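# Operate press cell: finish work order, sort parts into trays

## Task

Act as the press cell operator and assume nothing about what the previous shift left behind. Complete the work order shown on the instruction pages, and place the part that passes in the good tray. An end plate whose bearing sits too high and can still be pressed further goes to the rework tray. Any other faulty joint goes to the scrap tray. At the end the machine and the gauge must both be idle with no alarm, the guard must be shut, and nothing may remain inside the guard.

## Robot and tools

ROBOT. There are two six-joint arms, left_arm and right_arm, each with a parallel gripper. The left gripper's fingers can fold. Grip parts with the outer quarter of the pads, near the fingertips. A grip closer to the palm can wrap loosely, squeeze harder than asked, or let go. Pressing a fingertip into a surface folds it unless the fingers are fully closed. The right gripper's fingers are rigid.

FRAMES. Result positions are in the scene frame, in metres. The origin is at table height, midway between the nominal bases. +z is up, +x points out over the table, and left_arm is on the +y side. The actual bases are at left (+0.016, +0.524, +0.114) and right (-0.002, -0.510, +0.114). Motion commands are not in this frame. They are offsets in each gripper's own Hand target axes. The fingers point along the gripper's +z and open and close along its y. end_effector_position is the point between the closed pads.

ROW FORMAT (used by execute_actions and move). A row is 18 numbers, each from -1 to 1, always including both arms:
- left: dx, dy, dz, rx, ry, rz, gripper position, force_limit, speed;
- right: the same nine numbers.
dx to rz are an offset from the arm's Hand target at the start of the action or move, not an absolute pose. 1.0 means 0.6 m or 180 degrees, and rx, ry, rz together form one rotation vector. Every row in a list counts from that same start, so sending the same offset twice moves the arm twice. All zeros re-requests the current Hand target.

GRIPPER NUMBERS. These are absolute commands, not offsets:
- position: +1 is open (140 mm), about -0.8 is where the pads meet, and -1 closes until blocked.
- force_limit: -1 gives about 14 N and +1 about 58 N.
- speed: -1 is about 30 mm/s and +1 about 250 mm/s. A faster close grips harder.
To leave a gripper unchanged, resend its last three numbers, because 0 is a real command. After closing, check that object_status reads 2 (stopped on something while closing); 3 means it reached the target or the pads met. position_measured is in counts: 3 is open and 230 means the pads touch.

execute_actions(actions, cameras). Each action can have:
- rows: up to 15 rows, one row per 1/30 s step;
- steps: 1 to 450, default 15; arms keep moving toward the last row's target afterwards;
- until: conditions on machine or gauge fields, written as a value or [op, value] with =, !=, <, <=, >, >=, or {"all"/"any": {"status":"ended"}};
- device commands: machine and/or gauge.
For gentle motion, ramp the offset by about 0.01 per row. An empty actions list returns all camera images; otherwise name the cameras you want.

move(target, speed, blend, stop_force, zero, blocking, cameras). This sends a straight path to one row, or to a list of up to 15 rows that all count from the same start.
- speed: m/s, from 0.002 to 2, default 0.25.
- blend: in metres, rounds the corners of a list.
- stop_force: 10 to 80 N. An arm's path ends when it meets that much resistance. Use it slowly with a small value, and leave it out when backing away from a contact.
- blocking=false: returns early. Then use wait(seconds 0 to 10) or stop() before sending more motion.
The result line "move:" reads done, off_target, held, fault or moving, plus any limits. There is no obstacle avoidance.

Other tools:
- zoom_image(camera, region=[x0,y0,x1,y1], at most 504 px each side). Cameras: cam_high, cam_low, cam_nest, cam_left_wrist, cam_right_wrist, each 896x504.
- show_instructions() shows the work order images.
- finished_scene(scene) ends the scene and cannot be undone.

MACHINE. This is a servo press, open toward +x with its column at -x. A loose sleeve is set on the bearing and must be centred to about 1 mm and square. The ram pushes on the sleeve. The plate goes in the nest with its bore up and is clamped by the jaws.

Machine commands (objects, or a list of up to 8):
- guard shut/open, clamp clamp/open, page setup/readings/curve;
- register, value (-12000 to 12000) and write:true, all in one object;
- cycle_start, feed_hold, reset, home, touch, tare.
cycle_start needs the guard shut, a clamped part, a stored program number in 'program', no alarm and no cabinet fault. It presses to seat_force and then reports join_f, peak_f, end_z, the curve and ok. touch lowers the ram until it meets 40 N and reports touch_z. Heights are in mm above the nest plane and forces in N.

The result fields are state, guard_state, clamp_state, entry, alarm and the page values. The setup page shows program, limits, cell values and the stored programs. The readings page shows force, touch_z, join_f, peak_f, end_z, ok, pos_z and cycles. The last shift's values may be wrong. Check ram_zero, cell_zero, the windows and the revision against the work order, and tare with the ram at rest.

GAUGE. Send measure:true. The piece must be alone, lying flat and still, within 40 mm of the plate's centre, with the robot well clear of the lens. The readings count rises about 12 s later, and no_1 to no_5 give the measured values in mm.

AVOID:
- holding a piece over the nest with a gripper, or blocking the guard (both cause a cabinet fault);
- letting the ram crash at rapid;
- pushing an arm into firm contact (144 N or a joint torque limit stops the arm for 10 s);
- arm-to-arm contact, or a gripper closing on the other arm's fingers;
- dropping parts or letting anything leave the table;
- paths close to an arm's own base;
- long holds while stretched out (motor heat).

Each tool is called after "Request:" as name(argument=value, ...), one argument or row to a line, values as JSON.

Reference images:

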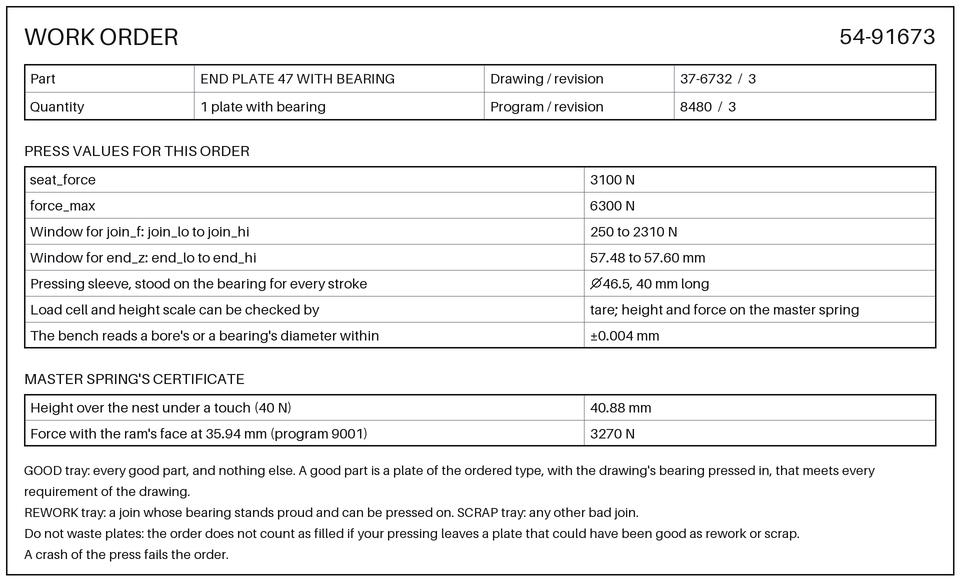

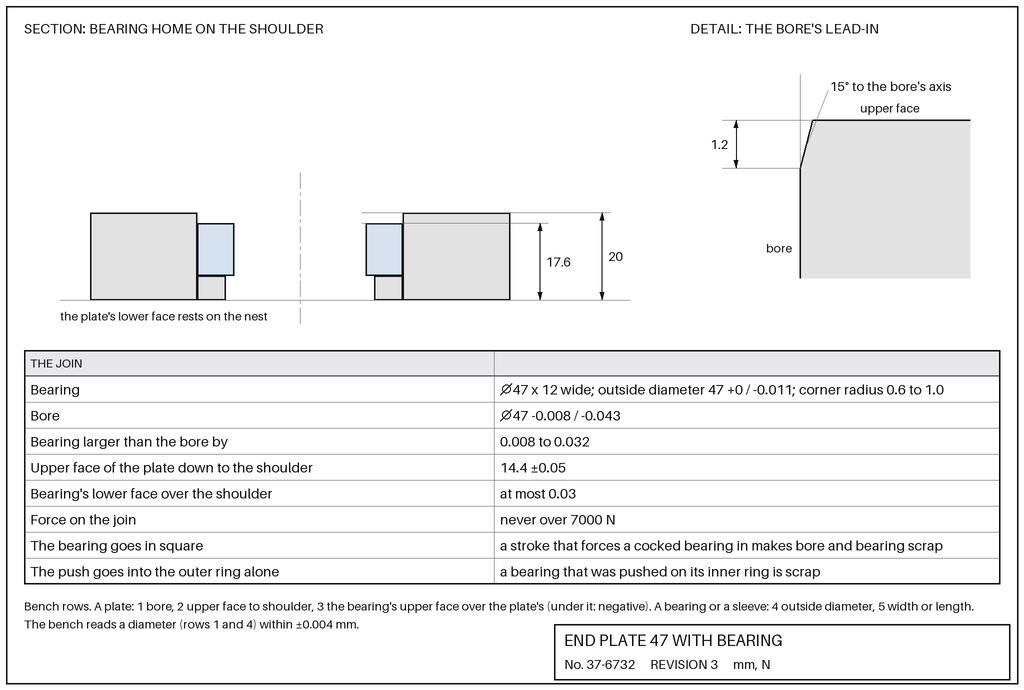

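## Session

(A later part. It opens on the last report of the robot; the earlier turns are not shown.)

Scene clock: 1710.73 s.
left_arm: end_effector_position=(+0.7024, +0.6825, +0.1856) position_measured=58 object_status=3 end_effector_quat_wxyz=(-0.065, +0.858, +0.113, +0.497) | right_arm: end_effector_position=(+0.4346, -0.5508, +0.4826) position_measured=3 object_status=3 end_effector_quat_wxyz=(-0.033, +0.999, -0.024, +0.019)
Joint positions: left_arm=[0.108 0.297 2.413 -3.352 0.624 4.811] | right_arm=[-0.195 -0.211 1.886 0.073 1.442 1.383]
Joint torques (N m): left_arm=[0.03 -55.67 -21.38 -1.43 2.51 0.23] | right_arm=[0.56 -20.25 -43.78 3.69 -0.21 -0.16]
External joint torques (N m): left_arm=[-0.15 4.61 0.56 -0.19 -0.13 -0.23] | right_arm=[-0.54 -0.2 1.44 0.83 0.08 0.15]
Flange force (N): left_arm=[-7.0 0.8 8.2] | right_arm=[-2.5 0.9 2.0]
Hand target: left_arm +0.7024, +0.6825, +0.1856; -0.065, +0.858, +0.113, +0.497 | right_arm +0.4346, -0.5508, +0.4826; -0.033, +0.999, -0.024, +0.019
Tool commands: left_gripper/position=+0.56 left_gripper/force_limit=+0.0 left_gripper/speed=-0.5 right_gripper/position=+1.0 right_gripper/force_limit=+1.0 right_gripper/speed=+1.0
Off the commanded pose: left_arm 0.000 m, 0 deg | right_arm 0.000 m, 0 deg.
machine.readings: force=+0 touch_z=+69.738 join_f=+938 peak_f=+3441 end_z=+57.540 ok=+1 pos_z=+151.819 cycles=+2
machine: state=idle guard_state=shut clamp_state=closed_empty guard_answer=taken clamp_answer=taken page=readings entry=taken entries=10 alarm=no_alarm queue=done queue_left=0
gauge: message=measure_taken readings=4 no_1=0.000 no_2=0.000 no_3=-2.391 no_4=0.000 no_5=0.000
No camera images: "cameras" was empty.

Request:
move(
  target=[0,0,0.45,0,0,0,0.56,0,-0.5,0,0,0,0,0,0,1,1,1],
  cameras=[],
  speed=0.15,
)

Request:
execute_actions(
  actions=[
    {"rows":[[0,0,0,0,0,0,-1,0,-1,0,0,0,0,0,0,1,1,1]],"steps":75},
  ],
  cameras=["cam_left_wrist"],
)

Request:
move(
  target=[
    [0.1155,0,-0.0667,0,0,0,-1,0,-1,0,0,0,0,0,0,1,1,1],
    [0.0577,0.024,-0.3968,0.1924,0,-0.1111,-1,0,-1,0,0,0,0,0,0,1,1,1],
    [-0.2063,-0.3455,-0.7207,0.3608,0,-0.2083,-1,0,-1,0,0,0,0,0,0,1,1,1],
  ],
  cameras=["cam_left_wrist","cam_high"],
  speed=[0.1,0.2,0.2],
  blend=[0.03,0.05,0],
)

Scene clock: 1732.60 s.
left_arm: end_effector_position=(+0.9287, +0.7428, +0.0511) position_measured=58 object_status=3 end_effector_quat_wxyz=(-0.065, +0.858, +0.113, +0.497) | right_arm: end_effector_position=(+0.4346, -0.5508, +0.4826) position_measured=3 object_status=3 end_effector_quat_wxyz=(-0.033, +0.999, -0.024, +0.019)
Joint positions: left_arm=[0.159 0.737 1.975 -3.276 0.623 4.775] | right_arm=[-0.195 -0.211 1.886 0.073 1.442 1.383]
Joint torques (N m): left_arm=[-0.26 -94.19 -20.49 -1.48 2.51 0.27] | right_arm=[0.34 -20.49 -43.74 3.69 -0.15 -0.14]
External joint torques (N m): left_arm=[0.21 3.99 0.07 -0.22 -0.11 -0.27] | right_arm=[-0.3 0.04 1.4 0.83 0.03 0.13]
Flange force (N): left_arm=[-3.9 0.0 5.6] | right_arm=[-1.9 0.4 2.2]
Hand target: left_arm +0.9287, +0.7428, +0.0511; -0.065, +0.858, +0.113, +0.497 | right_arm +0.4346, -0.5508, +0.4826; -0.033, +0.999, -0.024, +0.019
Off the commanded pose: left_arm 0.000 m, 0 deg | right_arm 0.000 m, 0 deg.
machine.readings: force=+0 touch_z=+69.738 join_f=+938 peak_f=+3441 end_z=+57.540 ok=+1 pos_z=+151.819 cycles=+2
machine: state=idle guard_state=shut clamp_state=closed_empty guard_answer=taken clamp_answer=taken page=readings entry=taken entries=10 alarm=no_alarm queue=done queue_left=0
gauge: message=measure_taken readings=4 no_1=0.000 no_2=0.000 no_3=-2.391 no_4=0.000 no_5=0.000
move: done
No camera images: "cameras" was empty.

Scene clock: 1735.30 s.
left_arm: end_effector_position=(+0.9287, +0.7428, +0.0511) position_measured=85 object_status=2 end_effector_quat_wxyz=(-0.065, +0.858, +0.113, +0.497) | right_arm: end_effector_position=(+0.4346, -0.5508, +0.4826) position_measured=3 object_status=3 end_effector_quat_wxyz=(-0.033, +0.999, -0.024, +0.019)
Joint positions: left_arm=[0.159 0.737 1.975 -3.276 0.623 4.775] | right_arm=[-0.195 -0.211 1.886 0.073 1.442 1.383]
Joint torques (N m): left_arm=[-0.67 -85.29 -20.72 -1.4 0.65 0.36] | right_arm=[0.12 -20.33 -43.93 3.68 -0.19 -0.11]
External joint torques (N m): left_arm=[0.38 -4.95 0.22 -0.29 1.76 -0.36] | right_arm=[-0.27 -0.03 1.59 0.84 0.07 0.11]
Flange force (N): left_arm=[1.5 -0.4 -8.2] | right_arm=[-2.3 0.4 2.4]
Hand target: left_arm +0.9287, +0.7428, +0.0511; -0.065, +0.858, +0.113, +0.497 | right_arm +0.4346, -0.5508, +0.4826; -0.033, +0.999, -0.024, +0.019
Off the commanded pose: left_arm 0.000 m, 0 deg | right_arm 0.000 m, 0 deg.
machine.readings: force=+0 touch_z=+69.738 join_f=+938 peak_f=+3441 end_z=+57.540 ok=+1 pos_z=+151.819 cycles=+2
machine: state=idle guard_state=shut clamp_state=closed_empty guard_answer=taken clamp_answer=taken page=readings entry=taken entries=10 alarm=no_alarm queue=done queue_left=0
gauge: message=measure_taken readings=4 no_1=0.000 no_2=0.000 no_3=-2.391 no_4=0.000 no_5=0.000
Images, in order (width x height): cam_left_wrist 896x504.

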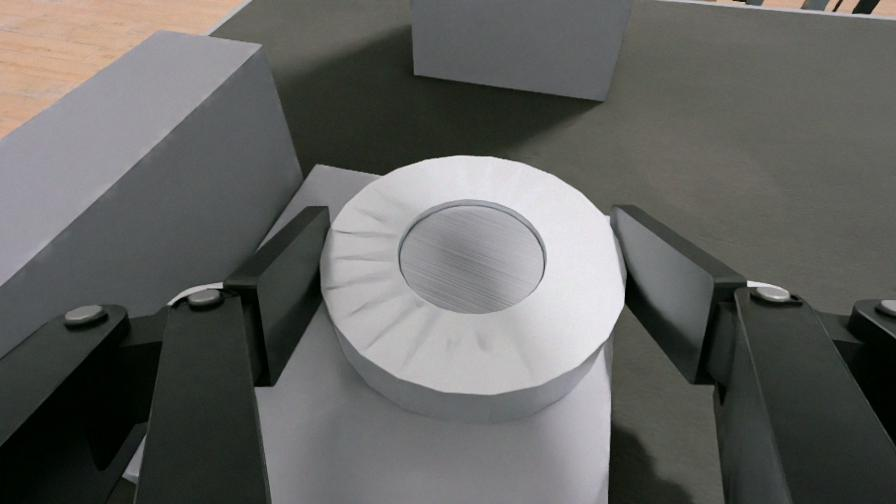

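Scene clock: 1739.90 s.
left_arm: end_effector_position=(+0.4533, +0.8303, +0.1588) position_measured=85 object_status=2 end_effector_quat_wxyz=(-0.352, +0.612, +0.613, +0.354) | right_arm: end_effector_position=(+0.4346, -0.5508, +0.4826) position_measured=3 object_status=3 end_effector_quat_wxyz=(-0.033, +0.999, -0.024, +0.019)
Joint positions: left_arm=[-0.049 0.373 2.384 -4.958 1.101 5.144] | right_arm=[-0.195 -0.211 1.886 0.073 1.442 1.383]
Joint torques (N m): left_arm=[0.04 -63.47 -20.95 2.06 3.29 0.29] | right_arm=[0.11 -20.27 -43.83 3.67 -0.18 -0.13]
External joint torques (N m): left_arm=[-0.09 6.11 1.32 -0.76 -1.11 -0.29] | right_arm=[-0.13 -0.13 1.54 0.84 0.07 0.13]
Flange force (N): left_arm=[-12.6 2.7 6.4] | right_arm=[-2.3 0.0 2.3]
Hand target: left_arm +0.4533, +0.8304, +0.1588; -0.352, +0.612, +0.613, +0.354 | right_arm +0.4346, -0.5508, +0.4826; -0.033, +0.999, -0.024, +0.019
Off the commanded pose: left_arm 0.000 m, 0 deg | right_arm 0.000 m, 0 deg.
machine.readings: force=+0 touch_z=+69.738 join_f=+938 peak_f=+3441 end_z=+57.540 ok=+1 pos_z=+151.819 cycles=+2
machine: state=idle guard_state=shut clamp_state=closed_empty guard_answer=taken clamp_answer=taken page=readings entry=taken entries=10 alarm=no_alarm queue=done queue_left=0
gauge: message=measure_taken readings=4 no_1=0.000 no_2=0.000 no_3=-2.391 no_4=0.000 no_5=0.000
move: done
Images, in order (width x height): cam_high 896x504, cam_left_wrist 896x504.

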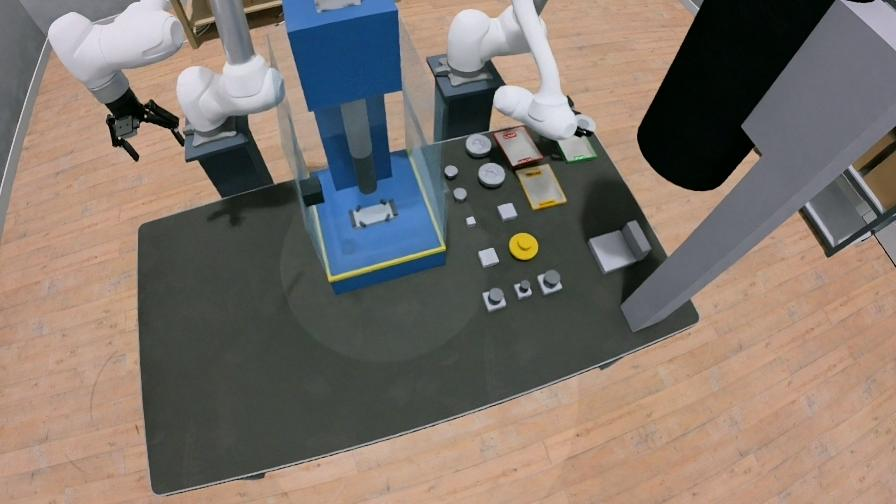

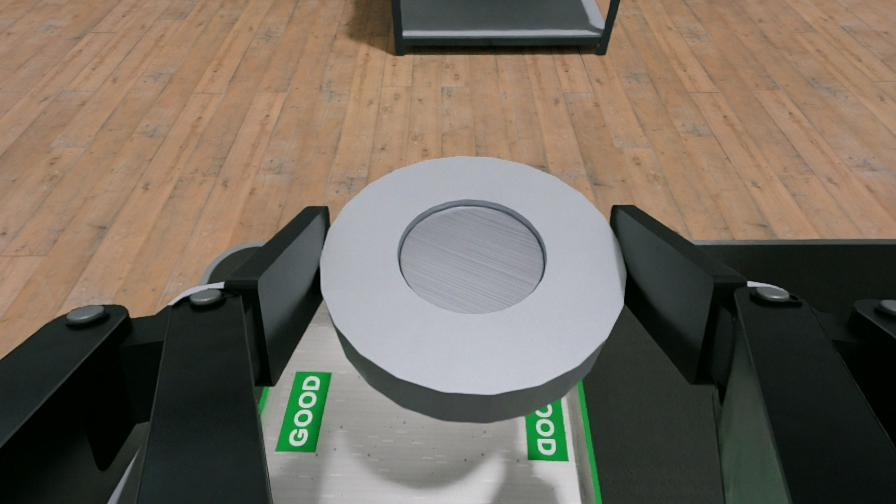

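Request:
move(
  target=[-0.0841,-0.0347,0.0543,0,0,0,-1,0,-1,0,0,0,0,0,0,1,1,1],
  cameras=["cam_left_wrist","cam_high","cam_low"],
  speed=0.1,
)

Request:
zoom_image(
  camera="cam_high",
  region=[500, 90, 640, 200],
)

Request:
zoom_image(
  camera="cam_low",
  region=[640, 200, 860, 310],
)

Scene clock: 1753.57 s.
left_arm: end_effector_position=(+0.4326, +0.8333, +0.0988) position_measured=85 object_status=2 end_effector_quat_wxyz=(-0.352, +0.612, +0.613, +0.354) | right_arm: end_effector_position=(+0.4346, -0.5508, +0.4826) position_measured=3 object_status=3 end_effector_quat_wxyz=(-0.033, +0.999, -0.024, +0.019)
Joint positions: left_arm=[-0.044 0.496 2.429 -4.865 1.066 4.957] | right_arm=[-0.195 -0.211 1.886 0.073 1.442 1.383]
Joint torques (N m): left_arm=[-0.2 -68.4 -13.92 1.17 3.5 0.35] | right_arm=[0.52 -20.41 -43.75 3.62 -0.2 -0.18]
External joint torques (N m): left_arm=[0.09 5.47 0.53 -0.49 -1.17 -0.35] | right_arm=[-0.61 0.05 1.45 0.88 0.08 0.18]
Flange force (N): left_arm=[-12.2 1.5 6.7] | right_arm=[-2.1 1.0 2.1]
Hand target: left_arm +0.4326, +0.8333, +0.0988; -0.352, +0.612, +0.613, +0.354 | right_arm +0.4346, -0.5508, +0.4826; -0.033, +0.999, -0.024, +0.019
Off the commanded pose: left_arm 0.000 m, 0 deg | right_arm 0.000 m, 0 deg.
machine.readings: force=+0 touch_z=+69.738 join_f=+938 peak_f=+3441 end_z=+57.540 ok=+1 pos_z=+151.819 cycles=+2
machine: state=idle guard_state=shut clamp_state=closed_empty guard_answer=taken clamp_answer=taken page=readings entry=taken entries=10 alarm=no_alarm queue=done queue_left=0
gauge: message=measure_taken readings=4 no_1=0.000 no_2=0.000 no_3=-2.391 no_4=0.000 no_5=0.000
move: done
Images, in order (width x height): cam_high 896x504, cam_low 896x504, cam_left_wrist 896x504.

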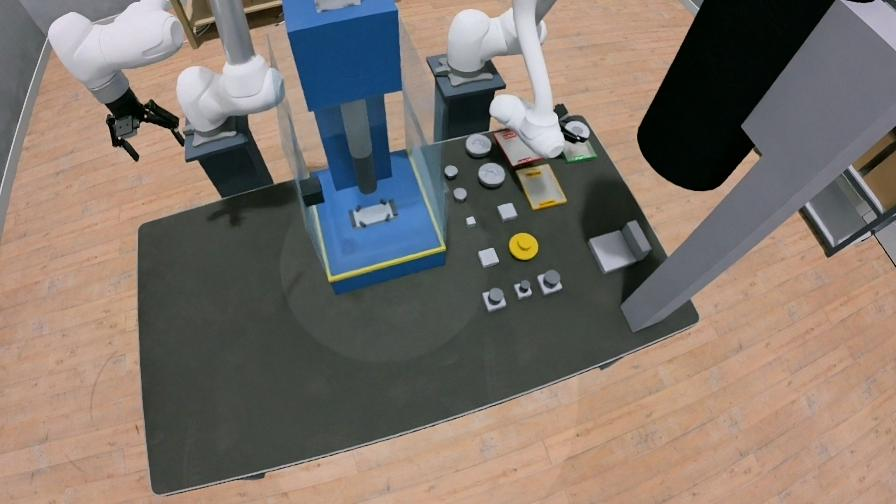

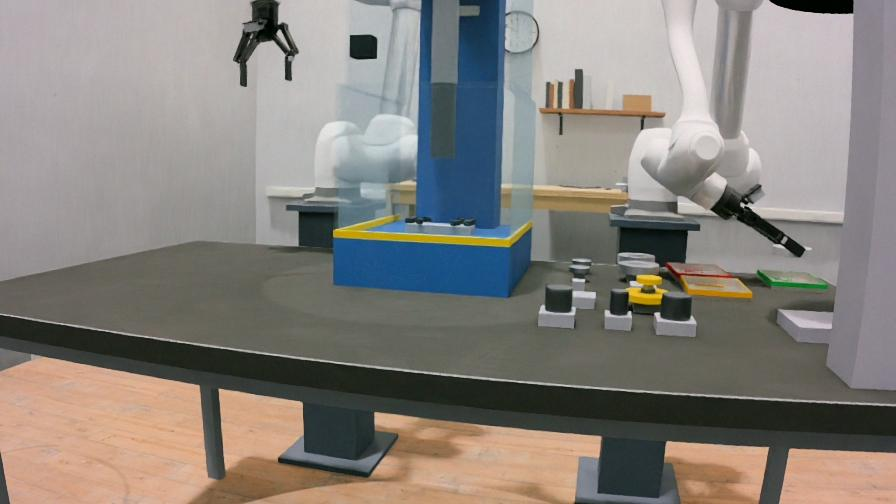

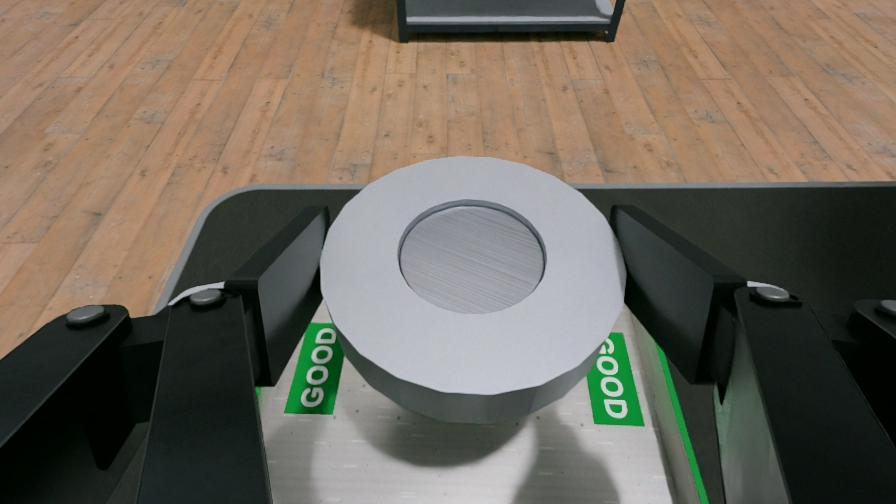

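Scaled by 3.600 from the camera's 896x504 image, which has a finer 1280x720 frame.

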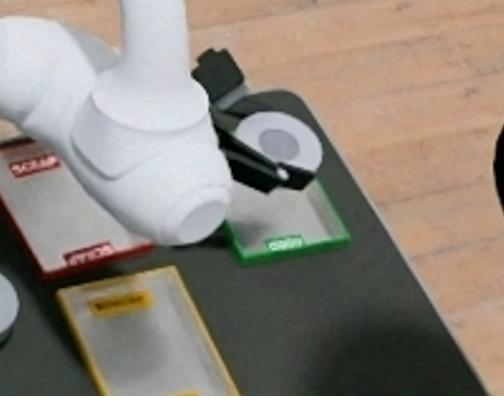

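Scaled by 2.291 from the camera's 896x504 image, which has a finer 1280x720 frame.

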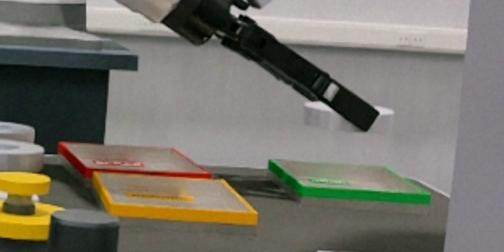

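Request:
move(
  target=[-0.0722,0,0.0417,0,0,0,-1,0,-1,0,0,0,0,0,0,1,1,1],
  cameras=[],
  speed=0.08,
)

Request:
move(
  target=[-0.0433,0,0.025,0,0,0,-1,0,-1,0,0,0,0,0,0,1,1,1],
  cameras=["cam_left_wrist","cam_low"],
  speed=0.01,
  stop_force=12,
)

Request:
zoom_image(
  camera="cam_low",
  region=[640, 200, 860, 310],
)

Scene clock: 1770.23 s.
left_arm: end_effector_position=(+0.4327, +0.8332, +0.0488) position_measured=85 object_status=2 end_effector_quat_wxyz=(-0.352, +0.612, +0.613, +0.354) | right_arm: end_effector_position=(+0.4346, -0.5508, +0.4826) position_measured=3 object_status=3 end_effector_quat_wxyz=(-0.033, +0.999, -0.024, +0.019)
Joint positions: left_arm=[-0.044 0.618 2.423 -4.801 1.052 4.826] | right_arm=[-0.195 -0.211 1.886 0.073 1.442 1.383]
Joint torques (N m): left_arm=[-0.21 -75.07 -8.68 0.69 3.62 0.23] | right_arm=[0.63 -20.32 -43.7 3.64 -0.21 -0.16]
External joint torques (N m): left_arm=[0.14 6.46 0.3 -0.41 -1.23 -0.23] | right_arm=[-0.72 -0.05 1.38 0.87 0.08 0.16]
Flange force (N): left_arm=[-14.0 0.8 7.7] | right_arm=[-2.2 1.3 2.0]
Hand target: left_arm +0.4327, +0.8332, +0.0487; -0.352, +0.612, +0.613, +0.354 | right_arm +0.4346, -0.5508, +0.4826; -0.033, +0.999, -0.024, +0.019
Off the commanded pose: left_arm 0.000 m, 0 deg | right_arm 0.000 m, 0 deg.
machine.readings: force=+0 touch_z=+69.738 join_f=+938 peak_f=+3441 end_z=+57.540 ok=+1 pos_z=+151.819 cycles=+2
machine: state=idle guard_state=shut clamp_state=closed_empty guard_answer=taken clamp_answer=taken page=readings entry=taken entries=10 alarm=no_alarm queue=done queue_left=0
gauge: message=measure_taken readings=4 no_1=0.000 no_2=0.000 no_3=-2.391 no_4=0.000 no_5=0.000
move: done
No camera images: "cameras" was empty.

Scene clock: 1773.03 s.
left_arm: end_effector_position=(+0.4328, +0.8332, +0.0268) position_measured=85 object_status=2 end_effector_quat_wxyz=(-0.352, +0.612, +0.613, +0.354) | right_arm: end_effector_position=(+0.4346, -0.5508, +0.4826) position_measured=3 object_status=3 end_effector_quat_wxyz=(-0.033, +0.999, -0.024, +0.019)
Joint positions: left_arm=[-0.044 0.671 2.417 -4.774 1.049 4.771] | right_arm=[-0.195 -0.211 1.886 0.073 1.442 1.383]
Joint torques (N m): left_arm=[1.87 -64.85 -7.72 1.05 -4.18 0.72] | right_arm=[0.34 -20.11 -43.68 3.62 -0.2 -0.13]
External joint torques (N m): left_arm=[-2 -6.25 1.15 -0.89 6.58 -0.72] | right_arm=[-0.42 -0.27 1.34 0.9 0.08 0.12]
Flange force (N): left_arm=[9.6 -3.0 -14.8] | right_arm=[-2.4 0.7 1.9]
Hand target: left_arm +0.4328, +0.8332, +0.0268; -0.352, +0.612, +0.613, +0.354 (not the last commanded pose) | right_arm +0.4346, -0.5508, +0.4826; -0.033, +0.999, -0.024, +0.019
Off the commanded pose: left_arm 0.008 m, 0 deg | right_arm 0.000 m, 0 deg.
machine.readings: force=+0 touch_z=+69.738 join_f=+938 peak_f=+3441 end_z=+57.540 ok=+1 pos_z=+151.819 cycles=+2
machine: state=idle guard_state=shut clamp_state=closed_empty guard_answer=taken clamp_answer=taken page=readings entry=taken entries=10 alarm=no_alarm queue=done queue_left=0
gauge: message=measure_taken readings=4 no_1=0.000 no_2=0.000 no_3=-2.391 no_4=0.000 no_5=0.000
move: contact (left_arm)
Images, in order (width x height): cam_low 896x504, cam_left_wrist 896x504.

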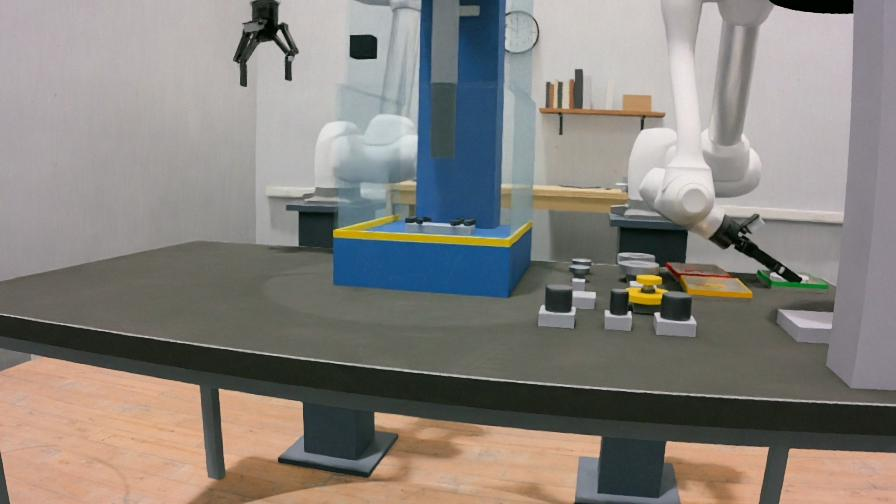

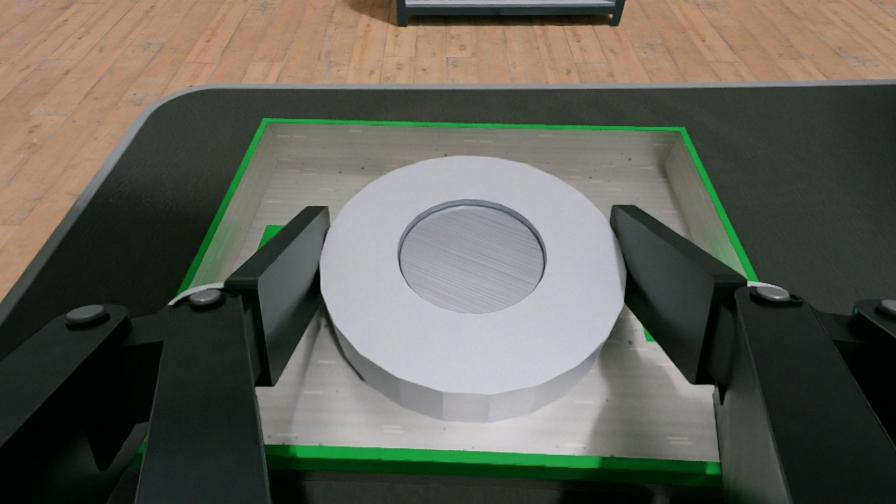

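Scaled by 2.291 from the camera's 896x504 image, which has a finer 1280x720 frame.

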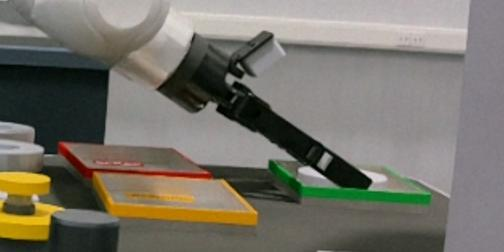

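Request:
move(
  target=[
    [0,0,0,0,0,0,0.56,0,-0.5,0,0,0,0,0,0,1,1,1],
    [0.02,0,-0.25,0,0,0,0.56,0,-0.5,0,0,0,0,0,0,1,1,1],
  ],
  cameras=["all"],
  speed=[0.05,0.12],
)

Request:
zoom_image(
  camera="cam_high",
  region=[420, 110, 680, 320],
)

Scene clock: 1783.00 s.
left_arm: end_effector_position=(+0.4325, +0.7094, +0.1123) position_measured=58 object_status=3 end_effector_quat_wxyz=(-0.352, +0.612, +0.613, +0.354) | right_arm: end_effector_position=(+0.4346, -0.5508, +0.4826) position_measured=3 object_status=3 end_effector_quat_wxyz=(-0.033, +0.999, -0.024, +0.019)
Joint positions: left_arm=[-0.334 0.471 2.407 -5.16 1.146 4.985] | right_arm=[-0.195 -0.211 1.886 0.073 1.442 1.383]
Joint torques (N m): left_arm=[-0.36 -65.27 -14.3 1.3 2.42 0.28] | right_arm=[0.16 -19.87 -43.76 3.69 -0.26 -0.15]
External joint torques (N m): left_arm=[0.27 4.04 0.33 -0.21 -0.12 -0.28] | right_arm=[-0.23 -0.5 1.45 0.83 0.14 0.14]
Flange force (N): left_arm=[-8.8 1.6 4.8] | right_arm=[-2.9 0.1 2.0]
Hand target: left_arm +0.4325, +0.7094, +0.1123; -0.352, +0.612, +0.613, +0.354 | right_arm +0.4346, -0.5508, +0.4826; -0.033, +0.999, -0.024, +0.019
Off the commanded pose: left_arm 0.000 m, 0 deg | right_arm 0.000 m, 0 deg.
machine.readings: force=+0 touch_z=+69.738 join_f=+938 peak_f=+3441 end_z=+57.540 ok=+1 pos_z=+151.819 cycles=+2
machine: state=idle guard_state=shut clamp_state=closed_empty guard_answer=taken clamp_answer=taken page=readings entry=taken entries=10 alarm=no_alarm queue=done queue_left=0
gauge: message=measure_taken readings=4 no_1=0.000 no_2=0.000 no_3=-2.391 no_4=0.000 no_5=0.000
move: done

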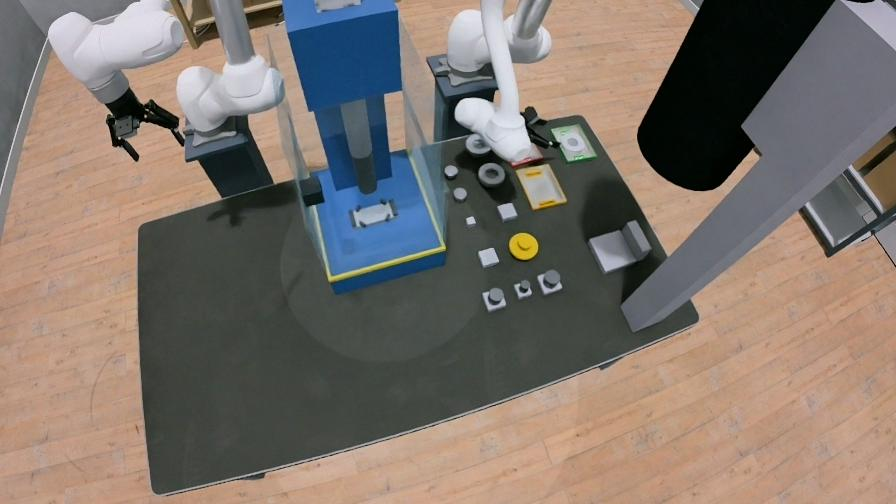

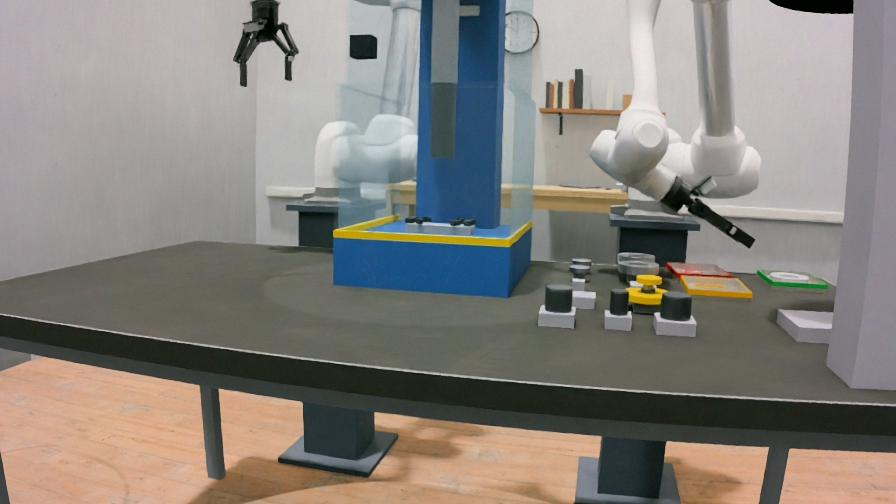

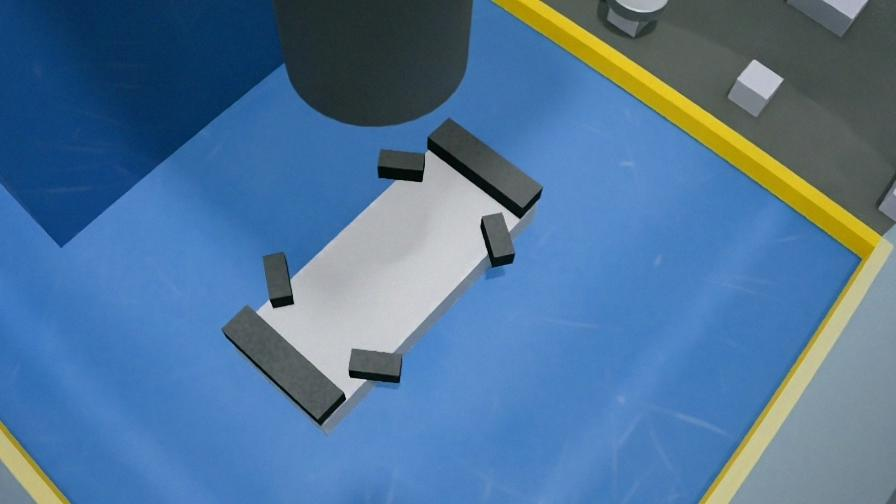

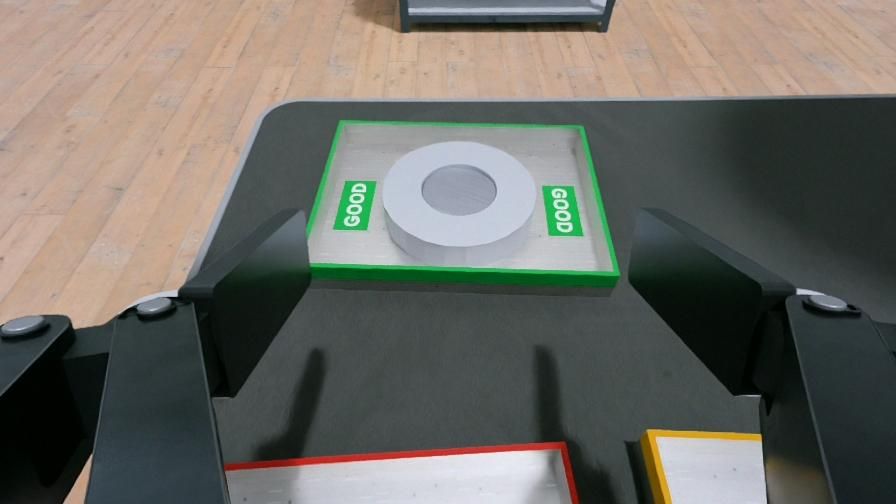

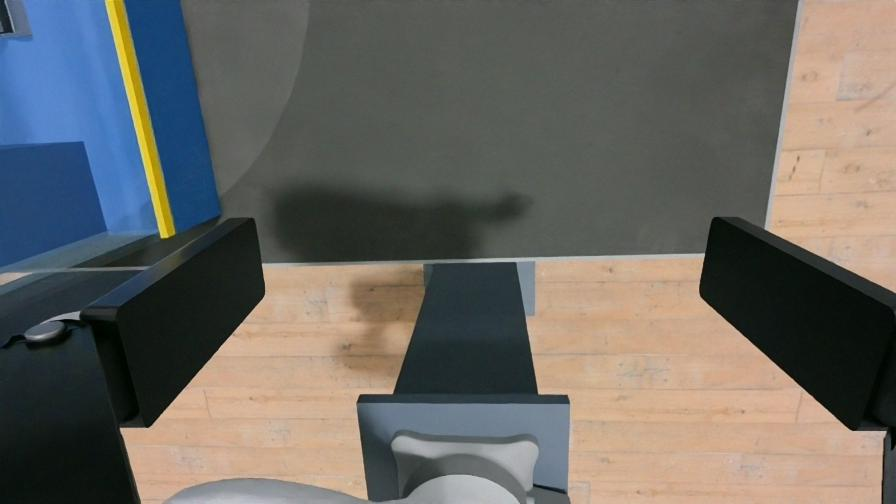

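Scaled by 1.938 from the camera's 896x504 image, which has a finer 1280x720 frame.

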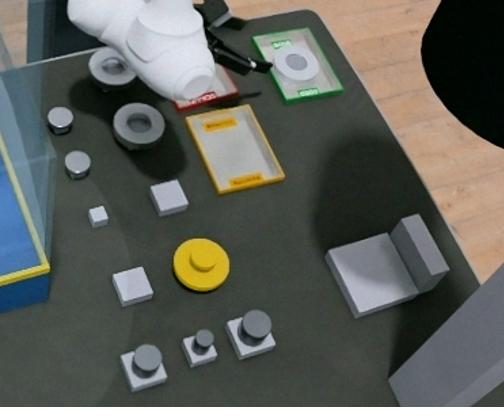

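Request:
finished_scene(
  scene=1,
)

The scene is finished: the task was done.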